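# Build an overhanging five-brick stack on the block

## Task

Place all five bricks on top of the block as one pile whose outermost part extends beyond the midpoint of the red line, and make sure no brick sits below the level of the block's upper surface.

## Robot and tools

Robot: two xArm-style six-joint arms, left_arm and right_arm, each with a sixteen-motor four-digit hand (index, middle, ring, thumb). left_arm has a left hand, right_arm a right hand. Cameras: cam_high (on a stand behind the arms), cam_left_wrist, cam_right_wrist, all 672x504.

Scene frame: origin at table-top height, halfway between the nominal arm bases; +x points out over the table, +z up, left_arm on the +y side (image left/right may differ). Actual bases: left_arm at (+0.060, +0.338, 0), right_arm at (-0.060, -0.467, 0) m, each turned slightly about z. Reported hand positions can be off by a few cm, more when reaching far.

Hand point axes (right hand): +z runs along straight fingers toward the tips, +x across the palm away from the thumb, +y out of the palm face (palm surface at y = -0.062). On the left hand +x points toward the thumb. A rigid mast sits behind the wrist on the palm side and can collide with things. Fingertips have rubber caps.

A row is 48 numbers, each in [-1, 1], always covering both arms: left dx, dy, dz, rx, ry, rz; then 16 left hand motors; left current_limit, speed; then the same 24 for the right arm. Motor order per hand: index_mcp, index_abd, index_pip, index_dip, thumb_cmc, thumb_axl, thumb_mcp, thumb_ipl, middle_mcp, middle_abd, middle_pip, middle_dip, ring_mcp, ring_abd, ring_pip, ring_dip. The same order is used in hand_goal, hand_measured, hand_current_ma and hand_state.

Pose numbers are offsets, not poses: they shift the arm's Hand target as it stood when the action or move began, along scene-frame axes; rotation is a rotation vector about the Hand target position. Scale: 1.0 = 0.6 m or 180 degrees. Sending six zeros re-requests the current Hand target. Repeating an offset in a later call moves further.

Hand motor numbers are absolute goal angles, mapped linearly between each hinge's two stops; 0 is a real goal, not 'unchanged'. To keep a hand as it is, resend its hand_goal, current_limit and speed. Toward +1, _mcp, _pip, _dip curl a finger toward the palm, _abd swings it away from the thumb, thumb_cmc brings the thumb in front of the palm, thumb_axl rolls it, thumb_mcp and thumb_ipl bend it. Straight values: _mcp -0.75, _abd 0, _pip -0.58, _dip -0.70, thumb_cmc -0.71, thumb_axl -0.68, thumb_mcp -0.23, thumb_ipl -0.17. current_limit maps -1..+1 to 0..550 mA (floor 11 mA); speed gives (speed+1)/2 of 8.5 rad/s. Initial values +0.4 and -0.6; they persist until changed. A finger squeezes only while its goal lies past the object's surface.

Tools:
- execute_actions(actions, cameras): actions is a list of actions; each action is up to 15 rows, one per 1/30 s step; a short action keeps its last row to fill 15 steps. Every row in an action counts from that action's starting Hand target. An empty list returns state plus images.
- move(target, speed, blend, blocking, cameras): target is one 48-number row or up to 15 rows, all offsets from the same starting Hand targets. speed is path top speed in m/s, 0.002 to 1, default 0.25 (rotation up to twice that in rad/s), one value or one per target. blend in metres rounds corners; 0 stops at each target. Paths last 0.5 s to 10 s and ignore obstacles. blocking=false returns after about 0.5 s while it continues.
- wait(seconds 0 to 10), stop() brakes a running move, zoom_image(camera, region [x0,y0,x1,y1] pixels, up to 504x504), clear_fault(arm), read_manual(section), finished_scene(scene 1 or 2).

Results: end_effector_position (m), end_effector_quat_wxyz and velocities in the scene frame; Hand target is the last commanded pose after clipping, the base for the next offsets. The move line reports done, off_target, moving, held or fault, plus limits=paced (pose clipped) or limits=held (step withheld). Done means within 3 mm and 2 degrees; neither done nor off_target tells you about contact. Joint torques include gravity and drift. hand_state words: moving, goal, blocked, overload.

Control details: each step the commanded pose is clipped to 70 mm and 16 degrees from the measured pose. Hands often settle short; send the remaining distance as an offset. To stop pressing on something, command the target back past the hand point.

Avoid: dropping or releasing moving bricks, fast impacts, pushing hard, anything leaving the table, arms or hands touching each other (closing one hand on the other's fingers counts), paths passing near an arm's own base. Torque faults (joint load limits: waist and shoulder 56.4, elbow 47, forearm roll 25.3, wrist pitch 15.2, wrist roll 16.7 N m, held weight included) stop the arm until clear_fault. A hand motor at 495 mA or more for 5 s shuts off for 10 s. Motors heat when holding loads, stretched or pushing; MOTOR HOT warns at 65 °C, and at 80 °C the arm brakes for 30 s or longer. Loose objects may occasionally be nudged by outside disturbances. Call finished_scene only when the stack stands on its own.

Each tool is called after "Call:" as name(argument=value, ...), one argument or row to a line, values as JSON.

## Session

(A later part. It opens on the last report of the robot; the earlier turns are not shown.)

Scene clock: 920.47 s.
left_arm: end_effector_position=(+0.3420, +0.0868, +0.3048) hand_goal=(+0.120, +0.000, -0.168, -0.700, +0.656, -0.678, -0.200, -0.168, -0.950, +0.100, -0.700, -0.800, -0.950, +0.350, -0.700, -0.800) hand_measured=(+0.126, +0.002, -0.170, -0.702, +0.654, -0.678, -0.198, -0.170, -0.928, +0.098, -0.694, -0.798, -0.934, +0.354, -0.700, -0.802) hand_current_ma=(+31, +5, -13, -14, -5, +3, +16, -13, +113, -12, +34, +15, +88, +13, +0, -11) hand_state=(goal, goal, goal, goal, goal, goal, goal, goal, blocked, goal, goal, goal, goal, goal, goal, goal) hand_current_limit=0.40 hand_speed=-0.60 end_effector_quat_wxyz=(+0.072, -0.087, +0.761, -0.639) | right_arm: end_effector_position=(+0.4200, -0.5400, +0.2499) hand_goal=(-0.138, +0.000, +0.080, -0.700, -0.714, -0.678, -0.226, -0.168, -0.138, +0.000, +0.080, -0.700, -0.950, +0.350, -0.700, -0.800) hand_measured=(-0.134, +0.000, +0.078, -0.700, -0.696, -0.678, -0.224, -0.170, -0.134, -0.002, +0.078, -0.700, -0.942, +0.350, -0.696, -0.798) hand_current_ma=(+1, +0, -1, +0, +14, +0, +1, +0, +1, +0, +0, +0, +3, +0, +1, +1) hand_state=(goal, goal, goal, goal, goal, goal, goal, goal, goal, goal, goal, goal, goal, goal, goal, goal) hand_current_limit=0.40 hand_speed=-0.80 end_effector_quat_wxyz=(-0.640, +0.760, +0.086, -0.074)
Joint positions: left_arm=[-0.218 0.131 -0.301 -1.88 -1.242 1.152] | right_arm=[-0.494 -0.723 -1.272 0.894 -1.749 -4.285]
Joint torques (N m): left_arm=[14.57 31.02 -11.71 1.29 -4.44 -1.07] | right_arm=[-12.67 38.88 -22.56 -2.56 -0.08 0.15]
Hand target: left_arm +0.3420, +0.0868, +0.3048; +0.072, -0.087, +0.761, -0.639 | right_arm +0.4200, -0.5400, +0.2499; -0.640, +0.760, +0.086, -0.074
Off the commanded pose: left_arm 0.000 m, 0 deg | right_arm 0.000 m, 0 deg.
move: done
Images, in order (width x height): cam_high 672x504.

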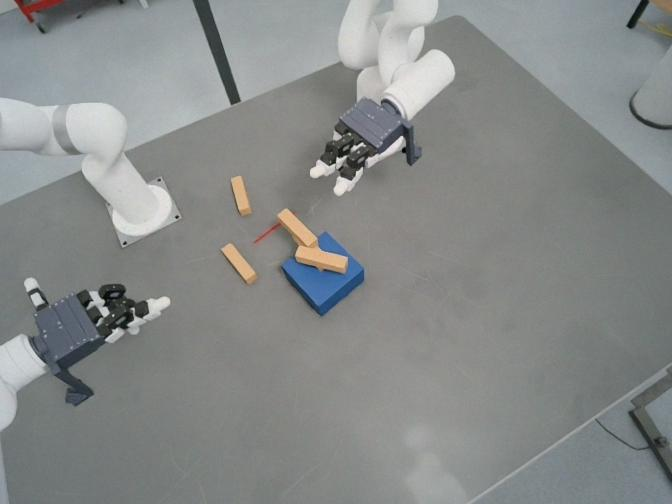

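Call:
move(
  target=[
    [0.2458,-0.3013,0,0,0,0.1778,0.12,0,-0.168,-0.7,0.657,-0.678,-0.2,-0.168,0.12,0,-0.168,-0.7,-0.95,0.35,-0.7,-0.8,0.4,-0.4,0,0,0,0,0,0,-0.137,0,0.08,-0.7,-0.714,-0.678,-0.226,-0.168,-0.137,0,0.08,-0.7,-0.95,0.35,-0.7,-0.8,0.4,-0.8],
    [0.2458,-0.3013,-0.16,0,0,0.1778,0.12,0,-0.168,-0.7,0.657,-0.678,-0.2,-0.168,0.12,0,-0.168,-0.7,-0.95,0.35,-0.7,-0.8,0.4,-0.4,0,0,0,0,0,0,-0.137,0,0.08,-0.7,-0.714,-0.678,-0.226,-0.168,-0.137,0,0.08,-0.7,-0.95,0.35,-0.7,-0.8,0.4,-0.8],
  ],
  speed=[0.25, 0.15],
  cameras=["cam_high"],
)

Call:
zoom_image(
  camera="cam_high",
  region=[260, 190, 370, 300],
)

Scene clock: 935.53 s.
left_arm: end_effector_position=(+0.4895, -0.0940, +0.2089) hand_goal=(+0.120, +0.000, -0.168, -0.700, +0.656, -0.678, -0.200, -0.168, +0.120, +0.000, -0.168, -0.700, -0.950, +0.350, -0.700, -0.800) hand_measured=(+0.126, +0.002, -0.170, -0.702, +0.654, -0.678, -0.198, -0.170, +0.120, +0.002, -0.170, -0.702, -0.934, +0.352, -0.700, -0.802) hand_current_ma=(+28, +5, -13, -14, -5, +3, +16, -12, +4, +12, -8, -11, +88, +13, +0, -11) hand_state=(goal, goal, goal, goal, goal, goal, goal, goal, goal, goal, goal, goal, goal, goal, goal, goal) hand_current_limit=0.40 hand_speed=-0.40 end_effector_quat_wxyz=(+0.245, -0.293, +0.707, -0.595) | right_arm: end_effector_position=(+0.4200, -0.5400, +0.2499) hand_goal=(-0.138, +0.000, +0.080, -0.700, -0.714, -0.678, -0.226, -0.168, -0.138, +0.000, +0.080, -0.700, -0.950, +0.350, -0.700, -0.800) hand_measured=(-0.134, +0.000, +0.078, -0.700, -0.696, -0.678, -0.224, -0.170, -0.134, -0.002, +0.078, -0.700, -0.942, +0.350, -0.696, -0.798) hand_current_ma=(+1, +0, -1, +0, +14, +0, +1, +0, +1, +0, +0, +0, +3, +0, +1, +1) hand_state=(goal, goal, goal, goal, goal, goal, goal, goal, goal, goal, goal, goal, goal, goal, goal, goal) hand_current_limit=0.40 hand_speed=-0.80 end_effector_quat_wxyz=(-0.640, +0.760, +0.086, -0.074)
Joint positions: left_arm=[-0.763 -0.452 -0.667 -3.085 -1.182 1.556] | right_arm=[-0.494 -0.723 -1.272 0.894 -1.749 -4.285]
Joint torques (N m): left_arm=[-11.93 20.45 -19.1 -1.04 -4.46 1.06] | right_arm=[-11.52 38.27 -22.12 -2.7 -0.08 0.29]
Hand target: left_arm +0.4895, -0.0940, +0.2088; +0.245, -0.293, +0.707, -0.595 | right_arm +0.4200, -0.5400, +0.2499; -0.640, +0.760, +0.086, -0.074
Off the commanded pose: left_arm 0.000 m, 0 deg | right_arm 0.000 m, 0 deg.
move: done
Images, in order (width x height): cam_high 672x504.

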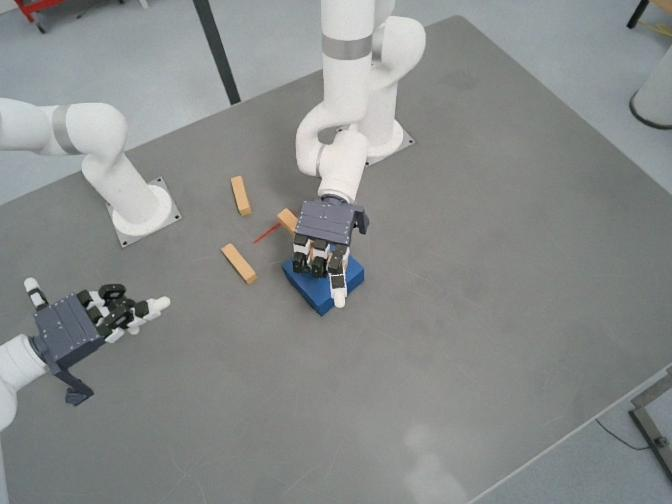

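Scaled by 4.582.

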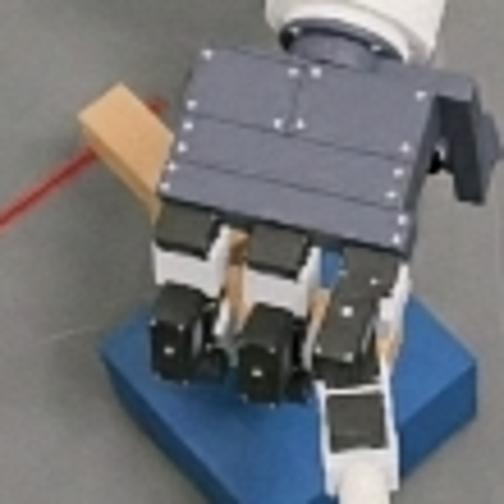

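Call:
move(
  target=[
    [0,0,-0.063,0,0,0,0.12,0,-0.168,-0.7,0.657,-0.678,-0.2,-0.168,0.12,0,-0.168,-0.7,-0.95,0.35,-0.7,-0.8,0.4,-0.4,0,0,0,0,0,0,-0.137,0,0.08,-0.7,-0.714,-0.678,-0.226,-0.168,-0.137,0,0.08,-0.7,-0.95,0.35,-0.7,-0.8,0.4,-0.8],
    [0,0,-0.063,0,0,0,0.18,0,-0.168,-0.7,0.657,-0.678,-0.13,-0.168,0.18,0,-0.168,-0.7,-0.95,0.35,-0.7,-0.8,0.0,-0.8,0,0,0,0,0,0,-0.137,0,0.08,-0.7,-0.714,-0.678,-0.226,-0.168,-0.137,0,0.08,-0.7,-0.95,0.35,-0.7,-0.8,0.4,-0.8],
    [0,0,-0.063,0,0,0,0.23,0,-0.168,-0.7,0.657,-0.678,-0.04,-0.168,0.23,0,-0.168,-0.7,-0.95,0.35,-0.7,-0.8,0.0,-0.9,0,0,0,0,0,0,-0.137,0,0.08,-0.7,-0.714,-0.678,-0.226,-0.168,-0.137,0,0.08,-0.7,-0.95,0.35,-0.7,-0.8,0.4,-0.8],
  ],
  speed=0.05,
  cameras=["cam_high", "cam_left_wrist"],
)

Call:
zoom_image(
  camera="cam_high",
  region=[260, 190, 370, 300],
)

Scene clock: 939.87 s.
left_arm: end_effector_position=(+0.4895, -0.0940, +0.1710) hand_goal=(+0.230, +0.000, -0.168, -0.700, +0.656, -0.678, -0.040, -0.168, +0.230, +0.000, -0.168, -0.700, -0.950, +0.350, -0.700, -0.800) hand_measured=(+0.224, +0.002, -0.170, -0.702, +0.654, -0.678, -0.062, -0.170, +0.226, +0.002, -0.170, -0.702, -0.934, +0.352, -0.700, -0.802) hand_current_ma=(-30, +5, -13, -14, -5, +3, -138, -19, -20, +11, -10, -11, +88, +13, +0, -11) hand_state=(goal, goal, goal, goal, goal, goal, blocked, goal, goal, goal, goal, goal, goal, goal, goal, goal) hand_current_limit=0.00 hand_speed=-0.90 end_effector_quat_wxyz=(+0.245, -0.293, +0.707, -0.595) | right_arm: end_effector_position=(+0.4200, -0.5400, +0.2499) hand_goal=(-0.138, +0.000, +0.080, -0.700, -0.714, -0.678, -0.226, -0.168, -0.138, +0.000, +0.080, -0.700, -0.950, +0.350, -0.700, -0.800) hand_measured=(-0.134, +0.000, +0.078, -0.700, -0.696, -0.678, -0.224, -0.170, -0.134, -0.002, +0.078, -0.700, -0.942, +0.350, -0.696, -0.798) hand_current_ma=(+1, +0, -1, +0, +14, +0, +1, +0, +1, +0, +0, +0, +3, +0, +1, +1) hand_state=(goal, goal, goal, goal, goal, goal, goal, goal, goal, goal, goal, goal, goal, goal, goal, goal) hand_current_limit=0.40 hand_speed=-0.80 end_effector_quat_wxyz=(-0.640, +0.760, +0.086, -0.074)
Joint positions: left_arm=[-0.763 -0.552 -0.681 -3.087 -1.269 1.561] | right_arm=[-0.494 -0.723 -1.272 0.894 -1.749 -4.285]
Joint torques (N m): left_arm=[-10.97 23.63 -17.84 -1.27 -4.13 1.01] | right_arm=[-11.37 38.63 -22.34 -2.26 -0.06 0.49]
Hand target: left_arm +0.4895, -0.0940, +0.1710; +0.245, -0.293, +0.707, -0.595 | right_arm +0.4200, -0.5400, +0.2499; -0.640, +0.760, +0.086, -0.074
Off the commanded pose: left_arm 0.000 m, 0 deg | right_arm 0.000 m, 0 deg.
move: done
Images, in order (width x height): cam_high 672x504, cam_left_wrist 672x504.

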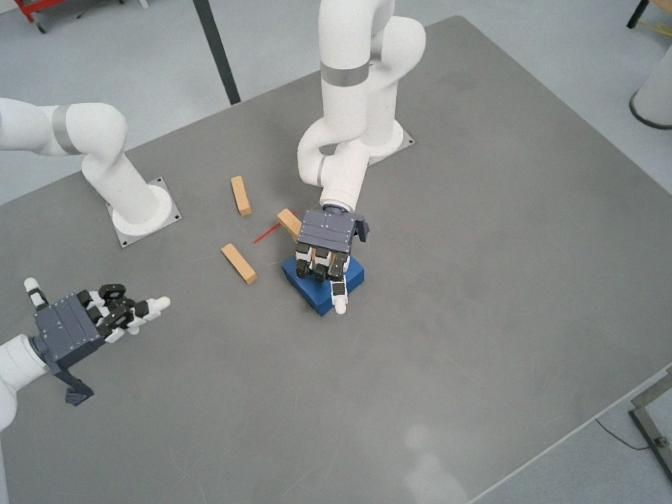

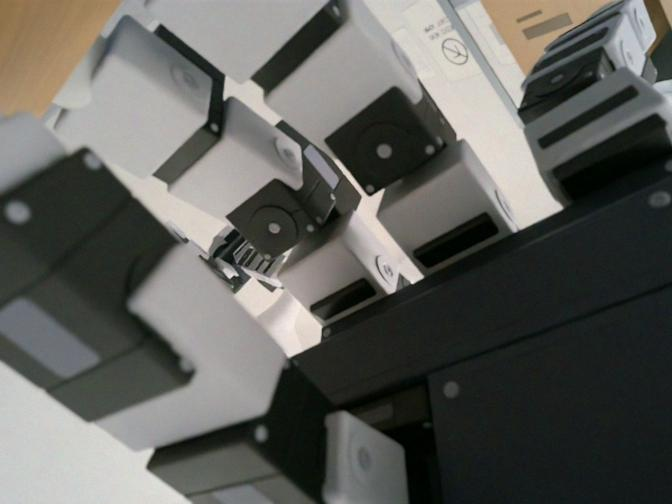

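Scaled by 4.582.

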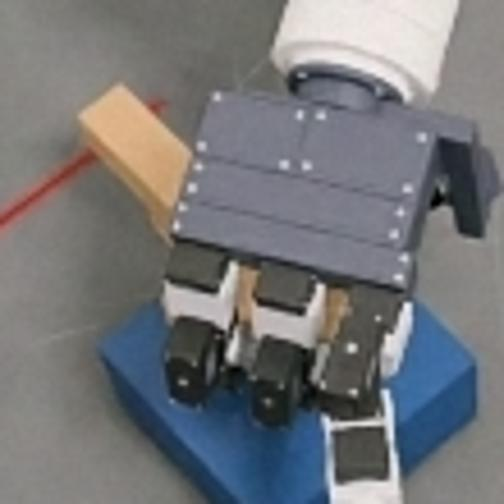

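Call:
move(
  target=[
    [0,0,0,0,0,0,0.3,0,-0.168,-0.7,0.657,-0.678,0.05,-0.168,0.3,0,-0.168,-0.7,-0.95,0.35,-0.7,-0.8,0.2,-0.9,0,0,0,0,0,0,-0.137,0,0.08,-0.7,-0.714,-0.678,-0.226,-0.168,-0.137,0,0.08,-0.7,-0.95,0.35,-0.7,-0.8,0.4,-0.8],
    [0,0,0.09,0,0,0,0.3,0,-0.168,-0.7,0.657,-0.678,0.05,-0.168,0.3,0,-0.168,-0.7,-0.95,0.35,-0.7,-0.8,0.2,-0.9,0,0,0,0,0,0,-0.137,0,0.08,-0.7,-0.714,-0.678,-0.226,-0.168,-0.137,0,0.08,-0.7,-0.95,0.35,-0.7,-0.8,0.4,-0.8],
  ],
  speed=[0.05, 0.04],
  cameras=["cam_high", "cam_left_wrist"],
)

Call:
zoom_image(
  camera="cam_high",
  region=[260, 190, 370, 300],
)

Scene clock: 944.27 s.
left_arm: end_effector_position=(+0.4895, -0.0940, +0.2250) hand_goal=(+0.300, +0.000, -0.168, -0.700, +0.656, -0.678, +0.050, -0.168, +0.300, +0.000, -0.168, -0.700, -0.950, +0.350, -0.700, -0.800) hand_measured=(+0.244, +0.002, -0.184, -0.708, +0.654, -0.678, -0.058, -0.184, +0.244, +0.002, -0.184, -0.706, -0.934, +0.352, -0.700, -0.802) hand_current_ma=(-301, +5, -84, -39, -5, +3, -330, -101, -294, +11, -81, -32, +88, +13, +0, -11) hand_state=(blocked, goal, goal, goal, goal, goal, blocked, goal, blocked, goal, goal, goal, goal, goal, goal, goal) hand_current_limit=0.20 hand_speed=-0.90 end_effector_quat_wxyz=(+0.245, -0.293, +0.707, -0.595) | right_arm: end_effector_position=(+0.4200, -0.5400, +0.2499) hand_goal=(-0.138, +0.000, +0.080, -0.700, -0.714, -0.678, -0.226, -0.168, -0.138, +0.000, +0.080, -0.700, -0.950, +0.350, -0.700, -0.800) hand_measured=(-0.134, +0.000, +0.078, -0.700, -0.696, -0.678, -0.224, -0.170, -0.134, -0.002, +0.078, -0.700, -0.942, +0.350, -0.696, -0.798) hand_current_ma=(+1, +0, -1, +0, +14, +0, +1, +0, +1, +0, +0, +0, +3, +0, +1, +1) hand_state=(goal, goal, goal, goal, goal, goal, goal, goal, goal, goal, goal, goal, goal, goal, goal, goal) hand_current_limit=0.40 hand_speed=-0.80 end_effector_quat_wxyz=(-0.640, +0.760, +0.086, -0.074)
Joint positions: left_arm=[-0.763 -0.411 -0.665 -3.084 -1.144 1.554] | right_arm=[-0.494 -0.723 -1.272 0.894 -1.749 -4.285]
Joint torques (N m): left_arm=[-10.81 54.33 -11.19 1.51 1.01 -1.15] | right_arm=[-11.62 38.27 -22.12 -2.48 -0.13 0.58]
Hand target: left_arm +0.4895, -0.0940, +0.2250; +0.245, -0.293, +0.707, -0.595 | right_arm +0.4200, -0.5400, +0.2499; -0.640, +0.760, +0.086, -0.074
Off the commanded pose: left_arm 0.000 m, 0 deg | right_arm 0.000 m, 0 deg.
move: done
Images, in order (width x height): cam_high 672x504, cam_left_wrist 672x504.

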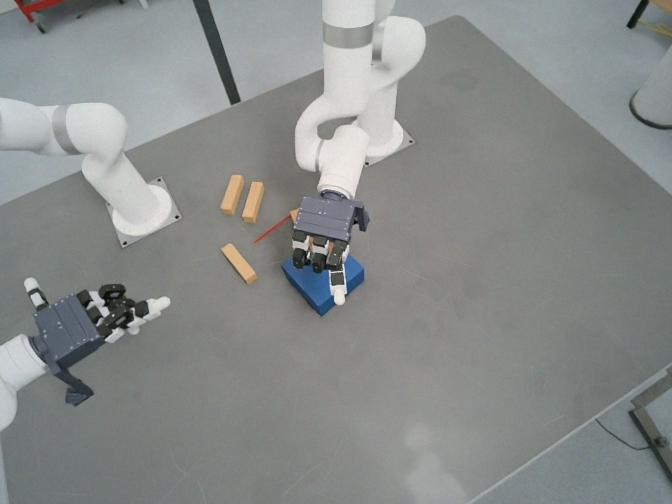

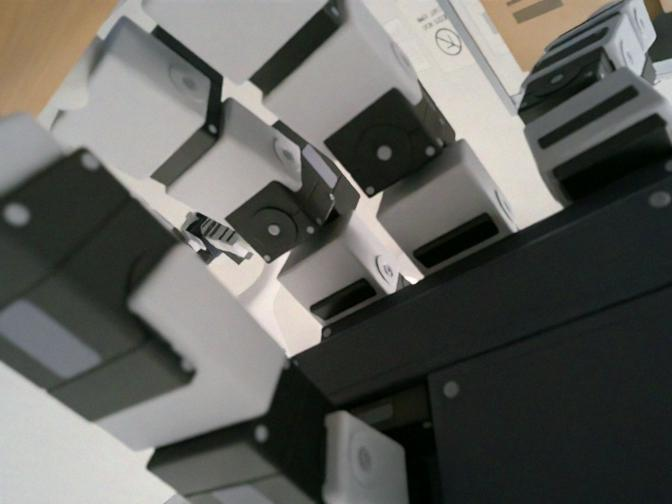

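Scaled by 4.582.

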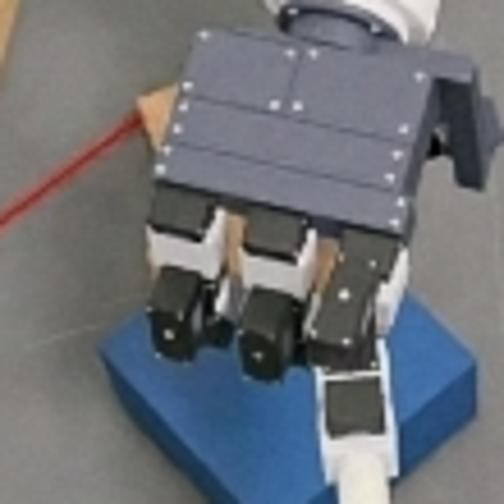

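Call:
move(
  target=[
    [0,0,0.1,0,0,0,0.3,0,-0.168,-0.7,0.657,-0.678,0.05,-0.168,0.3,0,-0.168,-0.7,-0.95,0.35,-0.7,-0.8,0.2,-0.9,0,0,0,0,0,0,-0.137,0,0.08,-0.7,-0.714,-0.678,-0.226,-0.168,-0.137,0,0.08,-0.7,-0.95,0.35,-0.7,-0.8,0.4,-0.8],
    [0.15,0.3,0.1,0,0,0,0.3,0,-0.168,-0.7,0.657,-0.678,0.05,-0.168,0.3,0,-0.168,-0.7,-0.95,0.35,-0.7,-0.8,0.2,-0.9,0,0,0,0,0,0,-0.137,0,0.08,-0.7,-0.714,-0.678,-0.226,-0.168,-0.137,0,0.08,-0.7,-0.95,0.35,-0.7,-0.8,0.4,-0.8],
  ],
  speed=[0.1, 0.2],
  blend=[0.02, 0],
  cameras=["cam_high"],
)

Call:
zoom_image(
  camera="cam_high",
  region=[200, 160, 380, 310],
)

Scene clock: 948.63 s.
left_arm: end_effector_position=(+0.5794, +0.0860, +0.2850) hand_goal=(+0.300, +0.000, -0.168, -0.700, +0.656, -0.678, +0.050, -0.168, +0.300, +0.000, -0.168, -0.700, -0.950, +0.350, -0.700, -0.800) hand_measured=(+0.244, +0.002, -0.186, -0.708, +0.654, -0.678, -0.058, -0.184, +0.246, +0.002, -0.184, -0.706, -0.934, +0.352, -0.700, -0.802) hand_current_ma=(-297, +5, -86, -40, -6, +3, -330, -104, -292, +10, -82, -32, +88, +12, +0, -11) hand_state=(blocked, goal, goal, goal, goal, goal, blocked, goal, blocked, goal, goal, goal, goal, goal, goal, goal) hand_current_limit=0.20 hand_speed=-0.90 end_effector_quat_wxyz=(+0.245, -0.293, +0.707, -0.595) | right_arm: end_effector_position=(+0.4200, -0.5400, +0.2499) hand_goal=(-0.138, +0.000, +0.080, -0.700, -0.714, -0.678, -0.226, -0.168, -0.138, +0.000, +0.080, -0.700, -0.950, +0.350, -0.700, -0.800) hand_measured=(-0.134, +0.000, +0.078, -0.700, -0.696, -0.678, -0.224, -0.170, -0.134, -0.002, +0.078, -0.700, -0.942, +0.350, -0.696, -0.798) hand_current_ma=(+1, +0, -1, +0, +14, +0, +1, +0, +1, +0, +0, +0, +3, +0, +1, +1) hand_state=(goal, goal, goal, goal, goal, goal, goal, goal, goal, goal, goal, goal, goal, goal, goal, goal) hand_current_limit=0.40 hand_speed=-0.80 end_effector_quat_wxyz=(-0.640, +0.760, +0.086, -0.074)
Joint positions: left_arm=[-0.262 -0.259 -0.658 -2.508 -1.064 1.332] | right_arm=[-0.494 -0.723 -1.272 0.894 -1.749 -4.285]
Joint torques (N m): left_arm=[11.72 15.25 -21.2 1.13 -4.62 -1.13] | right_arm=[-11.53 37.88 -22.37 -2.33 -0.09 0.63]
Hand target: left_arm +0.5795, +0.0860, +0.2850; +0.245, -0.293, +0.707, -0.595 | right_arm +0.4200, -0.5400, +0.2499; -0.640, +0.760, +0.086, -0.074
Off the commanded pose: left_arm 0.000 m, 0 deg | right_arm 0.000 m, 0 deg.
move: done
Images, in order (width x height): cam_high 672x504.

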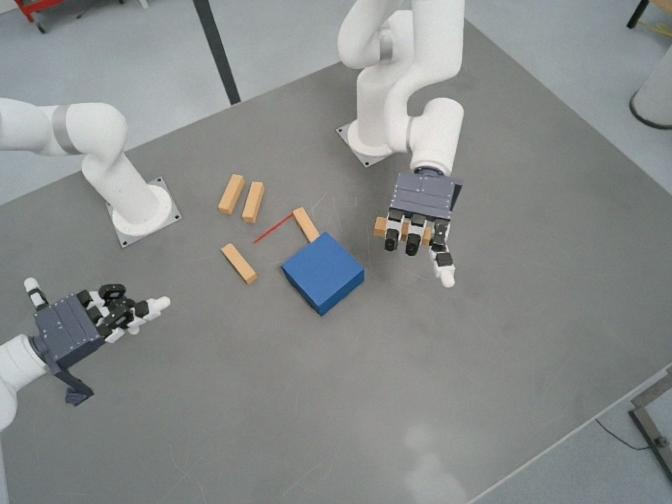

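Scaled by 2.800.

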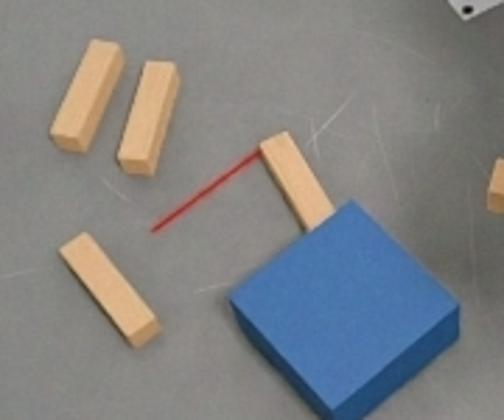

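Call:
move(
  target=[
    [0,0,0,0,0,0.3222,0.3,0,-0.168,-0.7,0.657,-0.678,0.05,-0.168,0.3,0,-0.168,-0.7,-0.95,0.35,-0.7,-0.8,0.2,-0.9,-0.2415,0.5332,-0.15,0,0,0,0.12,0,-0.168,-0.7,0.657,-0.678,-0.2,-0.168,0.12,0,-0.168,-0.7,-0.95,0.35,-0.7,-0.8,0.4,-0.4],
    [0,0,0,0,0,0.3222,0.3,0,-0.168,-0.7,0.657,-0.678,0.05,-0.168,0.3,0,-0.168,-0.7,-0.95,0.35,-0.7,-0.8,0.2,-0.9,-0.2415,0.5332,-0.25,0,0,0,0.12,0,-0.168,-0.7,0.657,-0.678,-0.2,-0.168,0.12,0,-0.168,-0.7,-0.95,0.35,-0.7,-0.8,0.4,-0.4],
  ],
  speed=[0.25, 0.1],
  blend=[0.01, 0],
  cameras=["cam_high", "cam_left_wrist"],
)

Call:
zoom_image(
  camera="cam_high",
  region=[160, 180, 340, 320],
)

Scene clock: 960.77 s.
left_arm: end_effector_position=(+0.5795, +0.0860, +0.2850) hand_goal=(+0.300, +0.000, -0.168, -0.700, +0.656, -0.678, +0.050, -0.168, +0.300, +0.000, -0.168, -0.700, -0.950, +0.350, -0.700, -0.800) hand_measured=(+0.244, +0.002, -0.186, -0.708, +0.654, -0.678, -0.058, -0.184, +0.246, +0.002, -0.184, -0.706, -0.934, +0.352, -0.700, -0.802) hand_current_ma=(-297, +5, -86, -40, -6, +3, -330, -104, -292, +10, -82, -32, +88, +12, +0, -11) hand_state=(blocked, goal, goal, goal, goal, goal, blocked, goal, blocked, goal, goal, goal, goal, goal, goal, goal) hand_current_limit=0.20 hand_speed=-0.90 end_effector_quat_wxyz=(-0.502, +0.600, -0.477, +0.401) | right_arm: end_effector_position=(+0.2751, -0.2201, +0.1000) hand_goal=(+0.120, +0.000, -0.168, -0.700, +0.656, -0.678, -0.200, -0.168, +0.120, +0.000, -0.168, -0.700, -0.950, +0.350, -0.700, -0.800) hand_measured=(+0.120, +0.000, -0.166, -0.700, +0.654, -0.678, -0.202, -0.170, +0.120, -0.002, -0.166, -0.700, -0.942, +0.350, -0.696, -0.798) hand_current_ma=(+0, +0, +0, +0, -1, +0, +0, +0, +0, +0, +0, +0, +3, +0, +1, +1) hand_state=(goal, goal, goal, goal, goal, goal, goal, goal, goal, goal, goal, goal, goal, goal, goal, goal) hand_current_limit=0.40 hand_speed=-0.40 end_effector_quat_wxyz=(-0.640, +0.760, +0.086, -0.074)
Joint positions: left_arm=[-0.743 -0.292 -0.703 -4.185 -1.169 1.926] | right_arm=[0.093 -0.747 -0.727 1.483 -1.398 -4.731]
Joint torques (N m): left_arm=[-12.46 18.46 -22.71 -0.75 -4.46 1] | right_arm=[15.31 31.63 -15.16 2.51 -0.02 -0.89]
Hand target: left_arm +0.5795, +0.0860, +0.2850; -0.502, +0.600, -0.477, +0.401 | right_arm +0.2751, -0.2201, +0.0999; -0.640, +0.760, +0.086, -0.074
Off the commanded pose: left_arm 0.000 m, 0 deg | right_arm 0.000 m, 0 deg.
move: done
Images, in order (width x height): cam_high 672x504, cam_left_wrist 672x504.

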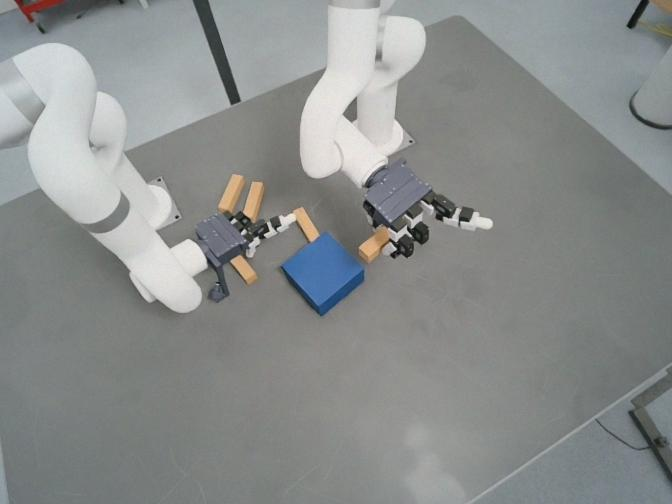

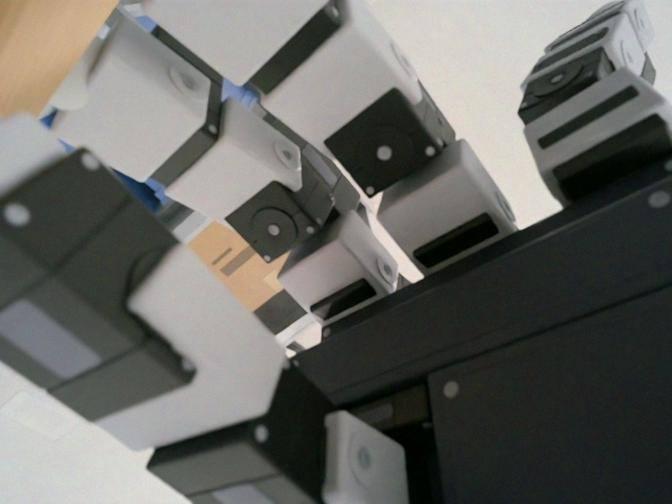

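Scaled by 2.800.

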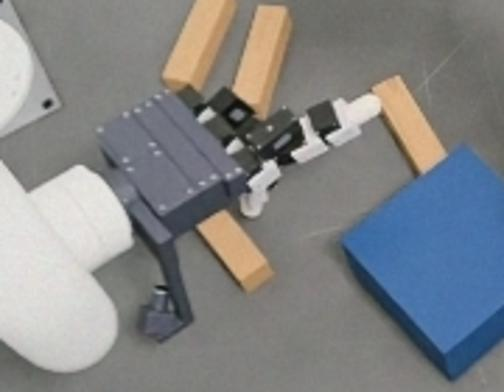

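Call:
move(
  target=[
    [0,0,0,0,0,0,0.3,0,-0.168,-0.7,0.657,-0.678,0.05,-0.168,0.3,0,-0.168,-0.7,-0.95,0.35,-0.7,-0.8,0.2,-0.9,0,0,-0.066,0,0,0,0.12,0,-0.168,-0.7,0.657,-0.678,-0.2,-0.168,0.12,0,-0.168,-0.7,-0.95,0.35,-0.7,-0.8,0.4,-0.4],
    [0,0,0,0,0,0,0.3,0,-0.168,-0.7,0.657,-0.678,0.05,-0.168,0.3,0,-0.168,-0.7,-0.95,0.35,-0.7,-0.8,0.2,-0.9,0,0,-0.066,0,0,0,0.2,0,-0.168,-0.7,0.657,-0.678,-0.08,-0.168,0.2,0,-0.168,-0.7,-0.95,0.35,-0.7,-0.8,0.2,-0.7],
    [0,0,0,0,0,0,0.3,0,-0.168,-0.7,0.657,-0.678,0.05,-0.168,0.3,0,-0.168,-0.7,-0.95,0.35,-0.7,-0.8,0.2,-0.9,0,0,-0.066,0,0,0,0.29,0,-0.168,-0.7,0.657,-0.678,0.05,-0.168,0.29,0,-0.168,-0.7,-0.95,0.35,-0.7,-0.8,0.2,-0.9],
    [0,0,0,0,0,0,0.3,0,-0.168,-0.7,0.657,-0.678,0.05,-0.168,0.3,0,-0.168,-0.7,-0.95,0.35,-0.7,-0.8,0.2,-0.9,0,0,0.034,0,0,0,0.29,0,-0.168,-0.7,0.657,-0.678,0.05,-0.168,0.29,0,-0.168,-0.7,-0.95,0.35,-0.7,-0.8,0.2,-0.9],
  ],
  speed=[0.06, 0.05, 0.05, 0.06],
  cameras=["cam_high", "cam_right_wrist"],
)

Scene clock: 966.60 s.
left_arm: end_effector_position=(+0.5795, +0.0860, +0.2850) hand_goal=(+0.300, +0.000, -0.168, -0.700, +0.656, -0.678, +0.050, -0.168, +0.300, +0.000, -0.168, -0.700, -0.950, +0.350, -0.700, -0.800) hand_measured=(+0.244, +0.002, -0.186, -0.708, +0.654, -0.678, -0.058, -0.184, +0.246, +0.002, -0.184, -0.706, -0.934, +0.352, -0.700, -0.802) hand_current_ma=(-297, +5, -86, -40, -6, +3, -330, -104, -292, +10, -82, -32, +88, +12, +0, -11) hand_state=(blocked, goal, goal, goal, goal, goal, blocked, goal, blocked, goal, goal, goal, goal, goal, goal, goal) hand_current_limit=0.20 hand_speed=-0.90 end_effector_quat_wxyz=(-0.502, +0.600, -0.477, +0.401) | right_arm: end_effector_position=(+0.2751, -0.2201, +0.1203) hand_goal=(+0.290, +0.000, -0.168, -0.700, +0.656, -0.678, +0.050, -0.168, +0.290, +0.000, -0.168, -0.700, -0.950, +0.350, -0.700, -0.800) hand_measured=(+0.242, +0.000, -0.192, -0.710, +0.654, -0.678, -0.044, -0.188, +0.240, -0.002, -0.188, -0.710, -0.942, +0.350, -0.696, -0.798) hand_current_ma=(-72, +0, -19, -4, +0, +0, -301, -24, -77, +0, -15, -4, +3, +0, +1, +1) hand_state=(blocked, goal, blocked, goal, goal, goal, blocked, goal, blocked, goal, blocked, goal, goal, goal, goal, goal) hand_current_limit=0.20 hand_speed=-0.90 end_effector_quat_wxyz=(-0.640, +0.760, +0.086, -0.074)
Joint positions: left_arm=[-0.743 -0.292 -0.703 -4.185 -1.169 1.926] | right_arm=[0.093 -0.691 -0.709 1.476 -1.401 -4.691]
Joint torques (N m): left_arm=[-10.9 18.49 -22.42 -0.92 -3.42 0.04] | right_arm=[9.73 48.07 -5.67 -3.36 -2.18 1.18]
Hand target: left_arm +0.5795, +0.0860, +0.2850; -0.502, +0.600, -0.477, +0.401 | right_arm +0.2751, -0.2201, +0.1203; -0.640, +0.760, +0.086, -0.074
Off the commanded pose: left_arm 0.000 m, 0 deg | right_arm 0.000 m, 0 deg.
move: done
Images, in order (width x height): cam_high 672x504, cam_right_wrist 672x504.

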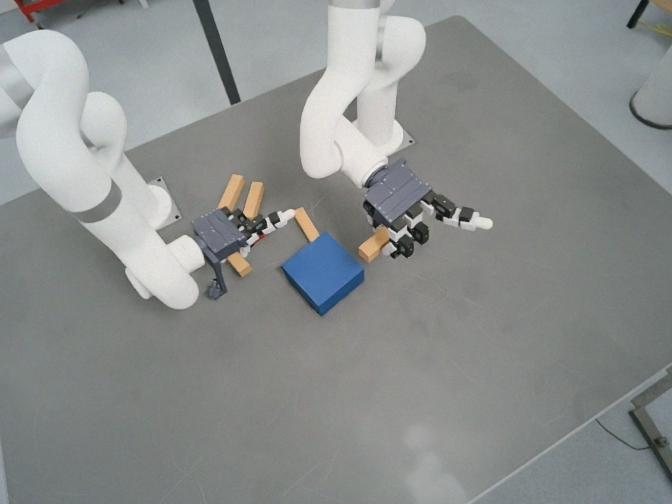

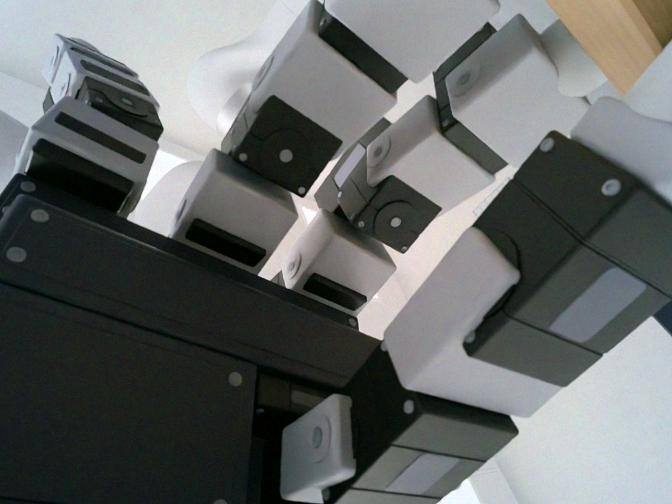

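Call:
move(
  target=[
    [0,0.2733,0,0,0,0,0.3,0,-0.168,-0.7,0.657,-0.678,0.05,-0.168,0.3,0,-0.168,-0.7,-0.95,0.35,-0.7,-0.8,0.2,-0.9,0,0,0.1,0,0,0,0.29,0,-0.168,-0.7,0.657,-0.678,0.05,-0.168,0.29,0,-0.168,-0.7,-0.95,0.35,-0.7,-0.8,0.2,-0.9],
    [0,0.2733,0,0,0,0,0.3,0,-0.168,-0.7,0.657,-0.678,0.05,-0.168,0.3,0,-0.168,-0.7,-0.95,0.35,-0.7,-0.8,0.2,-0.9,0.1828,0.3067,0.12,0,0,0,0.29,0,-0.168,-0.7,0.657,-0.678,0.05,-0.168,0.29,0,-0.168,-0.7,-0.95,0.35,-0.7,-0.8,0.2,-0.9],
    [0,0.2733,0,0,0,0,0.3,0,-0.168,-0.7,0.657,-0.678,0.05,-0.168,0.3,0,-0.168,-0.7,-0.95,0.35,-0.7,-0.8,0.2,-0.9,0.1828,0.3067,0.045,0,0,0,0.29,0,-0.168,-0.7,0.657,-0.678,0.05,-0.168,0.29,0,-0.168,-0.7,-0.95,0.35,-0.7,-0.8,0.2,-0.9],
    [0,0.2733,0,0,0,0,0.3,0,-0.168,-0.7,0.657,-0.678,0.05,-0.168,0.3,0,-0.168,-0.7,-0.95,0.35,-0.7,-0.8,0.2,-0.9,0.1828,0.3067,0.0275,0,0,0,0.29,0,-0.168,-0.7,0.657,-0.678,0.05,-0.168,0.29,0,-0.168,-0.7,-0.95,0.35,-0.7,-0.8,0.2,-0.9],
  ],
  speed=[0.15, 0.2, 0.12, 0.02],
  blend=[0.02, 0.02, 0.005, 0],
  cameras=["cam_high", "cam_right_wrist"],
)

Call:
zoom_image(
  camera="cam_high",
  region=[230, 160, 390, 330],
)

Scene clock: 975.70 s.
left_arm: end_effector_position=(+0.5795, +0.2500, +0.2850) hand_goal=(+0.300, +0.000, -0.168, -0.700, +0.656, -0.678, +0.050, -0.168, +0.300, +0.000, -0.168, -0.700, -0.950, +0.350, -0.700, -0.800) hand_measured=(+0.244, +0.002, -0.186, -0.708, +0.654, -0.678, -0.058, -0.184, +0.246, +0.002, -0.184, -0.706, -0.934, +0.352, -0.700, -0.802) hand_current_ma=(-296, +4, -87, -41, -7, +3, -330, -105, -290, +10, -83, -33, +88, +12, +0, -11) hand_state=(blocked, goal, goal, goal, goal, goal, blocked, goal, blocked, goal, goal, goal, goal, goal, goal, goal) hand_current_limit=0.20 hand_speed=-0.90 end_effector_quat_wxyz=(-0.502, +0.600, -0.477, +0.401) | right_arm: end_effector_position=(+0.3848, -0.0361, +0.1369) hand_goal=(+0.290, +0.000, -0.168, -0.700, +0.656, -0.678, +0.050, -0.168, +0.290, +0.000, -0.168, -0.700, -0.950, +0.350, -0.700, -0.800) hand_measured=(+0.242, +0.000, -0.192, -0.710, +0.654, -0.678, -0.042, -0.190, +0.240, -0.002, -0.188, -0.710, -0.942, +0.350, -0.696, -0.798) hand_current_ma=(-72, +0, -20, -4, +0, +0, -297, -29, -76, +0, -16, -4, +3, +0, +1, +1) hand_state=(blocked, goal, blocked, goal, goal, goal, blocked, blocked, blocked, goal, blocked, goal, goal, goal, goal, goal) hand_current_limit=0.20 hand_speed=-0.90 end_effector_quat_wxyz=(-0.640, +0.760, +0.086, -0.074)
Joint positions: left_arm=[-0.366 -0.114 -0.478 -3.774 -1.095 1.784] | right_arm=[0.394 -0.856 -1.161 1.719 -1.345 -4.405]
Joint torques (N m): left_arm=[13.23 43.78 -12.61 1.4 0.86 -1] | right_arm=[15.74 37.39 -19.14 3.08 -1.51 -1.15]
Hand target: left_arm +0.5795, +0.2500, +0.2850; -0.502, +0.600, -0.477, +0.401 | right_arm +0.3848, -0.0361, +0.1368; -0.640, +0.760, +0.086, -0.074
Off the commanded pose: left_arm 0.000 m, 0 deg | right_arm 0.000 m, 0 deg.
move: done
Images, in order (width x height): cam_high 672x504, cam_right_wrist 672x504.

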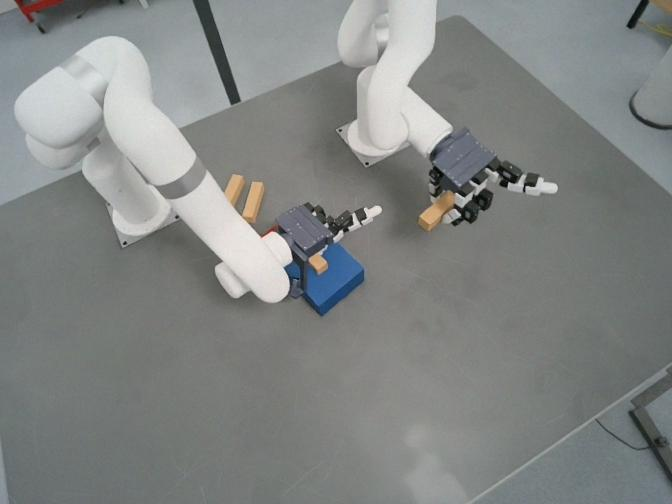

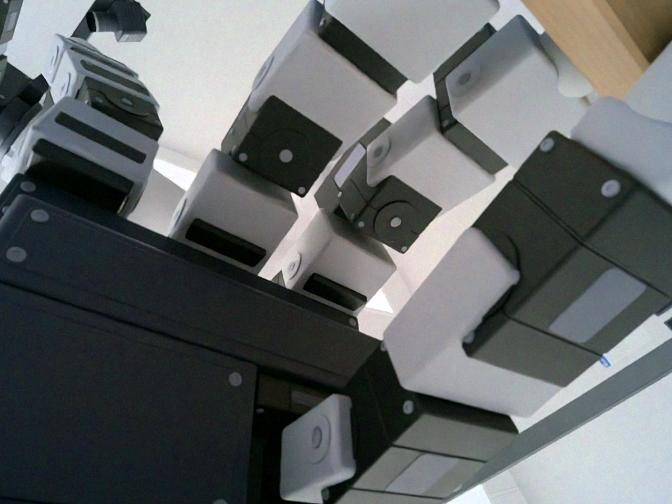

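Scaled by 2.965.

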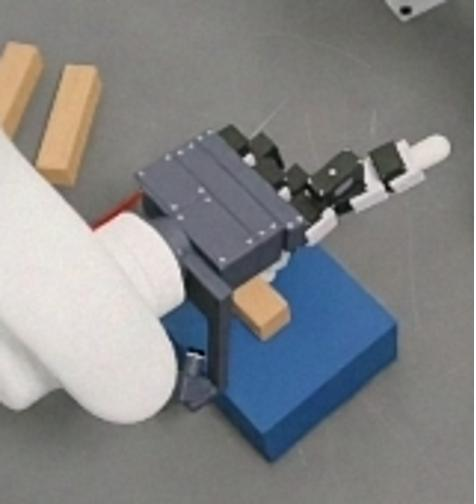

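Call:
move(
  target=[
    [0,0,0,0,0,0,0.3,0,-0.168,-0.7,0.657,-0.678,0.05,-0.168,0.3,0,-0.168,-0.7,-0.95,0.35,-0.7,-0.8,0.2,-0.9,0,0,-0.002,0,0,0,0.24,0,-0.168,-0.7,0.657,-0.678,-0.03,-0.168,0.24,0,-0.168,-0.7,-0.95,0.35,-0.7,-0.8,0.2,-0.9],
    [0,0,0,0,0,0,0.3,0,-0.168,-0.7,0.657,-0.678,0.05,-0.168,0.3,0,-0.168,-0.7,-0.95,0.35,-0.7,-0.8,0.2,-0.9,0,0,-0.002,0,0,0,0.17,0,-0.168,-0.7,0.657,-0.678,-0.14,-0.168,0.17,0,-0.168,-0.7,-0.95,0.35,-0.7,-0.8,0.3,-0.8],
    [0,0,0,0,0,0,0.3,0,-0.168,-0.7,0.657,-0.678,0.05,-0.168,0.3,0,-0.168,-0.7,-0.95,0.35,-0.7,-0.8,0.2,-0.9,0,0,0.27,0,0,0,0.12,0,-0.168,-0.7,0.657,-0.678,-0.2,-0.168,0.12,0,-0.168,-0.7,-0.95,0.35,-0.7,-0.8,0.4,-0.6],
    [0,0,0,0,0,0,0.3,0,-0.168,-0.7,0.657,-0.678,0.05,-0.168,0.3,0,-0.168,-0.7,-0.95,0.35,-0.7,-0.8,0.2,-0.9,-0.2,-0.6,0.27,0,0,0,0.12,0,-0.168,-0.7,0.657,-0.678,-0.2,-0.168,0.12,0,-0.168,-0.7,-0.95,0.35,-0.7,-0.8,0.4,-0.6],
  ],
  speed=[0.05, 0.05, 0.12, 0.25],
  blend=[0, 0, 0.03, 0],
  cameras=["cam_high"],
)

Call:
zoom_image(
  camera="cam_high",
  region=[260, 190, 370, 300],
)

Call:
zoom_image(
  camera="cam_high",
  region=[200, 160, 320, 250],
)

Scene clock: 984.83 s.
left_arm: end_effector_position=(+0.5795, +0.2500, +0.2850) hand_goal=(+0.300, +0.000, -0.168, -0.700, +0.656, -0.678, +0.050, -0.168, +0.300, +0.000, -0.168, -0.700, -0.950, +0.350, -0.700, -0.800) hand_measured=(+0.244, +0.002, -0.186, -0.708, +0.654, -0.678, -0.058, -0.184, +0.246, +0.002, -0.184, -0.706, -0.934, +0.352, -0.700, -0.802) hand_current_ma=(-296, +4, -87, -41, -7, +3, -330, -105, -290, +10, -83, -33, +88, +12, +0, -11) hand_state=(blocked, goal, goal, goal, goal, goal, blocked, goal, blocked, goal, goal, goal, goal, goal, goal, goal) hand_current_limit=0.20 hand_speed=-0.90 end_effector_quat_wxyz=(-0.502, +0.600, -0.477, +0.401) | right_arm: end_effector_position=(+0.2648, -0.3961, +0.2988) hand_goal=(+0.120, +0.000, -0.168, -0.700, +0.656, -0.678, -0.200, -0.168, +0.120, +0.000, -0.168, -0.700, -0.950, +0.350, -0.700, -0.800) hand_measured=(+0.126, +0.000, -0.170, -0.702, +0.654, -0.678, -0.198, -0.170, +0.126, +0.000, -0.170, -0.702, -0.942, +0.350, -0.696, -0.798) hand_current_ma=(+2, +0, -1, -1, +0, +0, +1, +0, +2, +0, +0, +0, +3, +0, +1, +1) hand_state=(goal, goal, goal, goal, goal, goal, goal, goal, goal, goal, goal, goal, goal, goal, goal, goal) hand_current_limit=0.40 hand_speed=-0.60 end_effector_quat_wxyz=(-0.640, +0.760, +0.086, -0.074)
Joint positions: left_arm=[-0.366 -0.114 -0.478 -3.774 -1.095 1.784] | right_arm=[-0.342 -0.244 -0.681 1.022 -1.626 -4.335]
Joint torques (N m): left_arm=[13.37 44.92 -13.24 1.28 0.06 -0.22] | right_arm=[-12.01 39.49 -21.49 -2.52 -2.06 -1.03]
Hand target: left_arm +0.5795, +0.2500, +0.2850; -0.502, +0.600, -0.477, +0.401 | right_arm +0.2648, -0.3961, +0.2988; -0.640, +0.760, +0.086, -0.074
Off the commanded pose: left_arm 0.000 m, 0 deg | right_arm 0.000 m, 0 deg.
move: done; blend cut to 0 m at target 3
Images, in order (width x height): cam_high 672x504.

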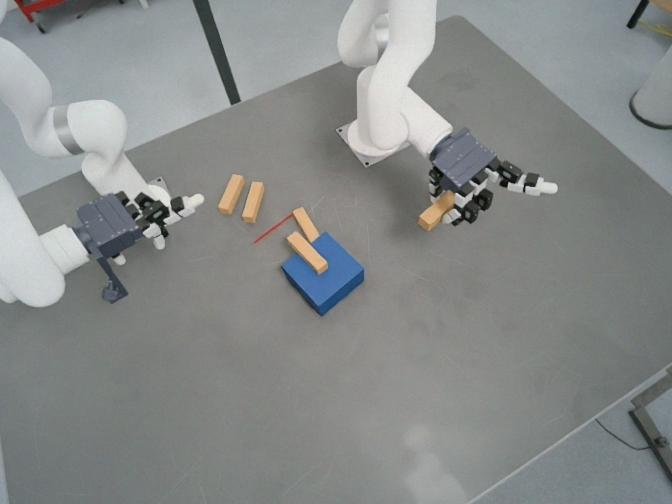

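Scaled by 4.582.

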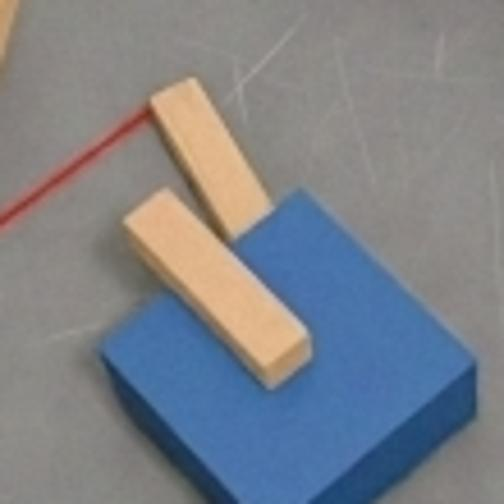

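Scaled by 4.200.

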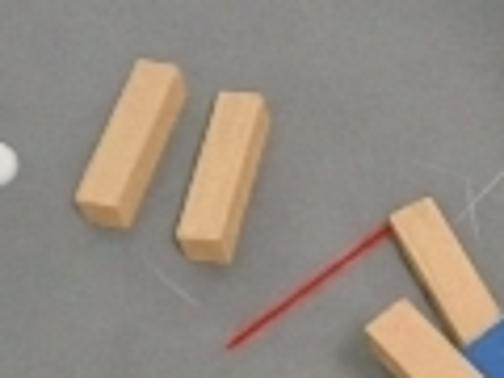

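Call:
move(
  target=[-0.1275,-0.5117,-0.075,0,0,0,0.3,0,-0.168,-0.7,0.657,-0.678,0.05,-0.168,0.3,0,-0.168,-0.7,-0.95,0.35,-0.7,-0.8,0.2,-0.9,-0.3183,0.4013,-0.2313,0,0,-0.3056,0.12,0,-0.168,-0.7,0.657,-0.678,-0.15,-0.168,0.12,0,-0.168,-0.7,-0.95,0.35,-0.7,-0.8,0.4,-0.6],
  speed=0.25,
  cameras=["cam_high"],
)

Call:
zoom_image(
  camera="cam_high",
  region=[200, 150, 400, 310],
)

Scene clock: 1001.30 s.
left_arm: end_effector_position=(+0.5208, +0.0144, +0.2505) hand_goal=(+0.300, +0.000, -0.168, -0.700, +0.656, -0.678, +0.050, -0.168, +0.300, +0.000, -0.168, -0.700, -0.950, +0.350, -0.700, -0.800) hand_measured=(+0.244, +0.002, -0.186, -0.708, +0.654, -0.678, -0.058, -0.184, +0.246, +0.002, -0.184, -0.706, -0.934, +0.352, -0.700, -0.802) hand_current_ma=(-296, +4, -87, -41, -7, +3, -330, -105, -289, +10, -83, -33, +88, +12, +0, -11) hand_state=(blocked, goal, goal, goal, goal, goal, blocked, goal, blocked, goal, goal, goal, goal, goal, goal, goal) hand_current_limit=0.20 hand_speed=-0.90 end_effector_quat_wxyz=(-0.502, +0.600, -0.477, +0.401) | right_arm: end_effector_position=(+0.1366, -0.2455, +0.2095) hand_goal=(+0.120, +0.000, -0.168, -0.700, +0.656, -0.678, -0.150, -0.168, +0.120, +0.000, -0.168, -0.700, -0.950, +0.350, -0.700, -0.800) hand_measured=(+0.126, +0.000, -0.170, -0.702, +0.654, -0.678, -0.152, -0.170, +0.126, +0.000, -0.170, -0.702, -0.942, +0.350, -0.696, -0.798) hand_current_ma=(+2, +0, -1, -1, +0, +0, +0, +0, +2, +0, +0, +0, +3, +0, +1, +1) hand_state=(goal, goal, goal, goal, goal, goal, goal, goal, goal, goal, goal, goal, goal, goal, goal, goal) hand_current_limit=0.40 hand_speed=-0.60 end_effector_quat_wxyz=(-0.634, +0.750, -0.148, +0.115)
Joint positions: left_arm=[-0.959 -0.394 -0.732 -4.374 -1.271 1.892] | right_arm=[0.126 0.026 0.01 2.111 -1.392 -4.683]
Joint torques (N m): left_arm=[-11.78 21.11 -21.57 -0.98 -4.54 0.94] | right_arm=[-12.69 4.8 -16.19 -3.41 0.1 1.15]
Hand target: left_arm +0.5208, +0.0144, +0.2505; -0.502, +0.600, -0.477, +0.401 (not the last commanded pose) | right_arm +0.1366, -0.2455, +0.2095; -0.634, +0.750, -0.148, +0.115 (not the last commanded pose)
Off the commanded pose: left_arm 0.074 m, 0 deg | right_arm 0.120 m, 20 deg.
move: held (right_arm; a check stopped the path), off_target (left_arm; braked when a check withheld steps of right_arm); limits=held
pose unreachable (right arm): on one or more control steps of this call, first in action 0 (counted from 0), this arm could not follow its commanded pose, so it was not sent that pose on those steps. It may still have moved: this result reports where it is.
cause: moving toward the commanded pose would bring two parts of the arm too close to each other (joints 3 (elbow) to 5 (wrist pitch) lie between them).
Images, in order (width x height): cam_high 672x504.

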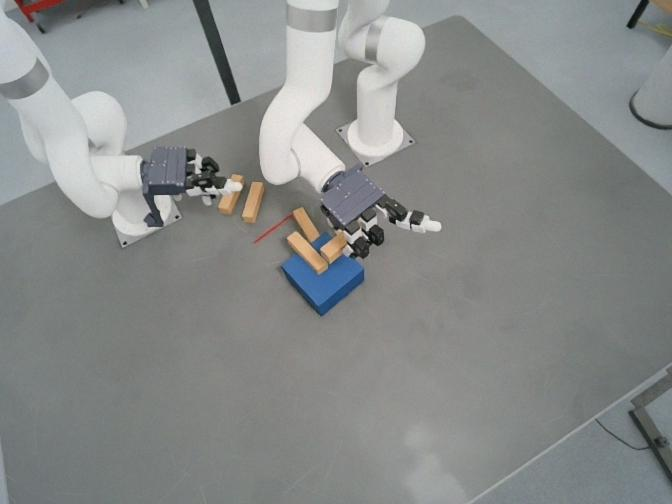

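Scaled by 2.520.

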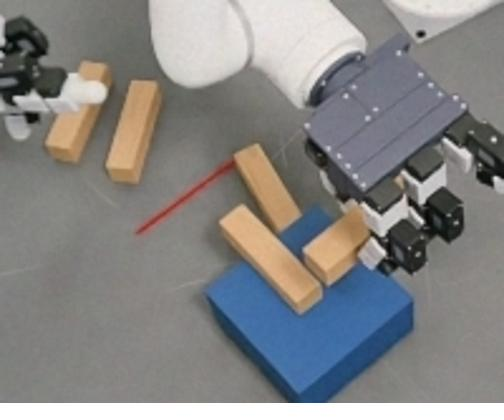

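Call:
move(
  target=[
    [-0.0297,-0.119,-0.0175,0,0,0,0.3,0,-0.168,-0.7,0.657,-0.678,0.05,-0.168,0.3,0,-0.168,-0.7,-0.95,0.35,-0.7,-0.8,0.2,-0.9,0.2,-0.2,0.15,0,0,0.1944,0.12,0,-0.168,-0.7,0.657,-0.678,-0.15,-0.168,0.12,0,-0.168,-0.7,-0.95,0.35,-0.7,-0.8,0.4,-0.6],
    [-0.0297,-0.119,-0.1175,0,0,0,0.3,0,-0.168,-0.7,0.657,-0.678,0.05,-0.168,0.3,0,-0.168,-0.7,-0.95,0.35,-0.7,-0.8,0.2,-0.9,0.4723,-0.4908,0.0675,0,0,0.1944,0.12,0,-0.168,-0.7,0.657,-0.678,-0.15,-0.168,0.12,0,-0.168,-0.7,-0.95,0.35,-0.7,-0.8,0.4,-0.6],
  ],
  speed=[0.2, 0.2],
  cameras=["cam_high"],
)

Call:
zoom_image(
  camera="cam_high",
  region=[260, 190, 370, 300],
)

Scene clock: 1007.50 s.
left_arm: end_effector_position=(+0.5029, -0.0570, +0.1800) hand_goal=(+0.300, +0.000, -0.168, -0.700, +0.656, -0.678, +0.050, -0.168, +0.300, +0.000, -0.168, -0.700, -0.950, +0.350, -0.700, -0.800) hand_measured=(+0.244, +0.002, -0.186, -0.708, +0.654, -0.678, -0.058, -0.184, +0.246, +0.002, -0.184, -0.706, -0.934, +0.352, -0.700, -0.802) hand_current_ma=(-296, +4, -87, -41, -7, +3, -330, -105, -289, +10, -83, -33, +88, +12, +0, -11) hand_state=(blocked, goal, goal, goal, goal, goal, blocked, goal, blocked, goal, goal, goal, goal, goal, goal, goal) hand_current_limit=0.20 hand_speed=-0.90 end_effector_quat_wxyz=(-0.502, +0.600, -0.477, +0.401) | right_arm: end_effector_position=(+0.4200, -0.5399, +0.2500) hand_goal=(+0.120, +0.000, -0.168, -0.700, +0.656, -0.678, -0.150, -0.168, +0.120, +0.000, -0.168, -0.700, -0.950, +0.350, -0.700, -0.800) hand_measured=(+0.126, +0.000, -0.170, -0.702, +0.654, -0.678, -0.152, -0.170, +0.126, +0.000, -0.170, -0.702, -0.942, +0.350, -0.696, -0.798) hand_current_ma=(+2, +0, -1, -1, +0, +0, +0, +0, +2, +0, +0, +0, +3, +0, +1, +1) hand_state=(goal, goal, goal, goal, goal, goal, goal, goal, goal, goal, goal, goal, goal, goal, goal, goal) hand_current_limit=0.40 hand_speed=-0.60 end_effector_quat_wxyz=(-0.639, +0.760, +0.085, -0.081)
Joint positions: left_arm=[-1.077 -0.637 -0.887 -4.466 -1.33 1.814] | right_arm=[-0.49 -0.728 -1.279 0.89 -1.753 -4.272]
Joint torques (N m): left_arm=[-8.79 28.95 -19.74 2.03 -4.68 -1.12] | right_arm=[-12.79 38.42 -22.19 -2.38 -2.01 1.17]
Hand target: left_arm +0.5029, -0.0570, +0.1800; -0.502, +0.600, -0.477, +0.401 | right_arm +0.4200, -0.5399, +0.2500; -0.639, +0.760, +0.085, -0.081
Off the commanded pose: left_arm 0.000 m, 0 deg | right_arm 0.000 m, 0 deg.
move: done
Images, in order (width x height): cam_high 672x504.

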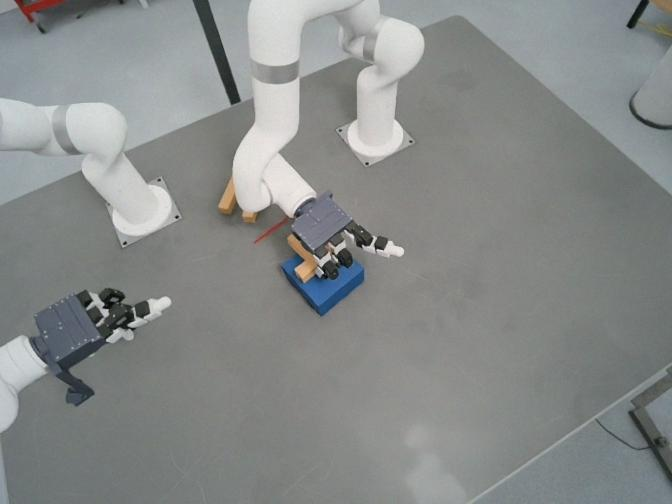

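Scaled by 4.582.

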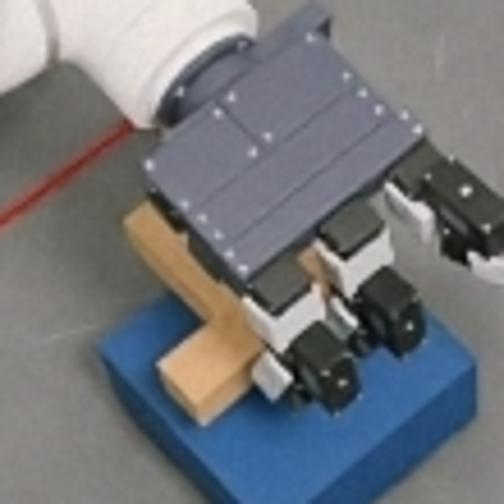

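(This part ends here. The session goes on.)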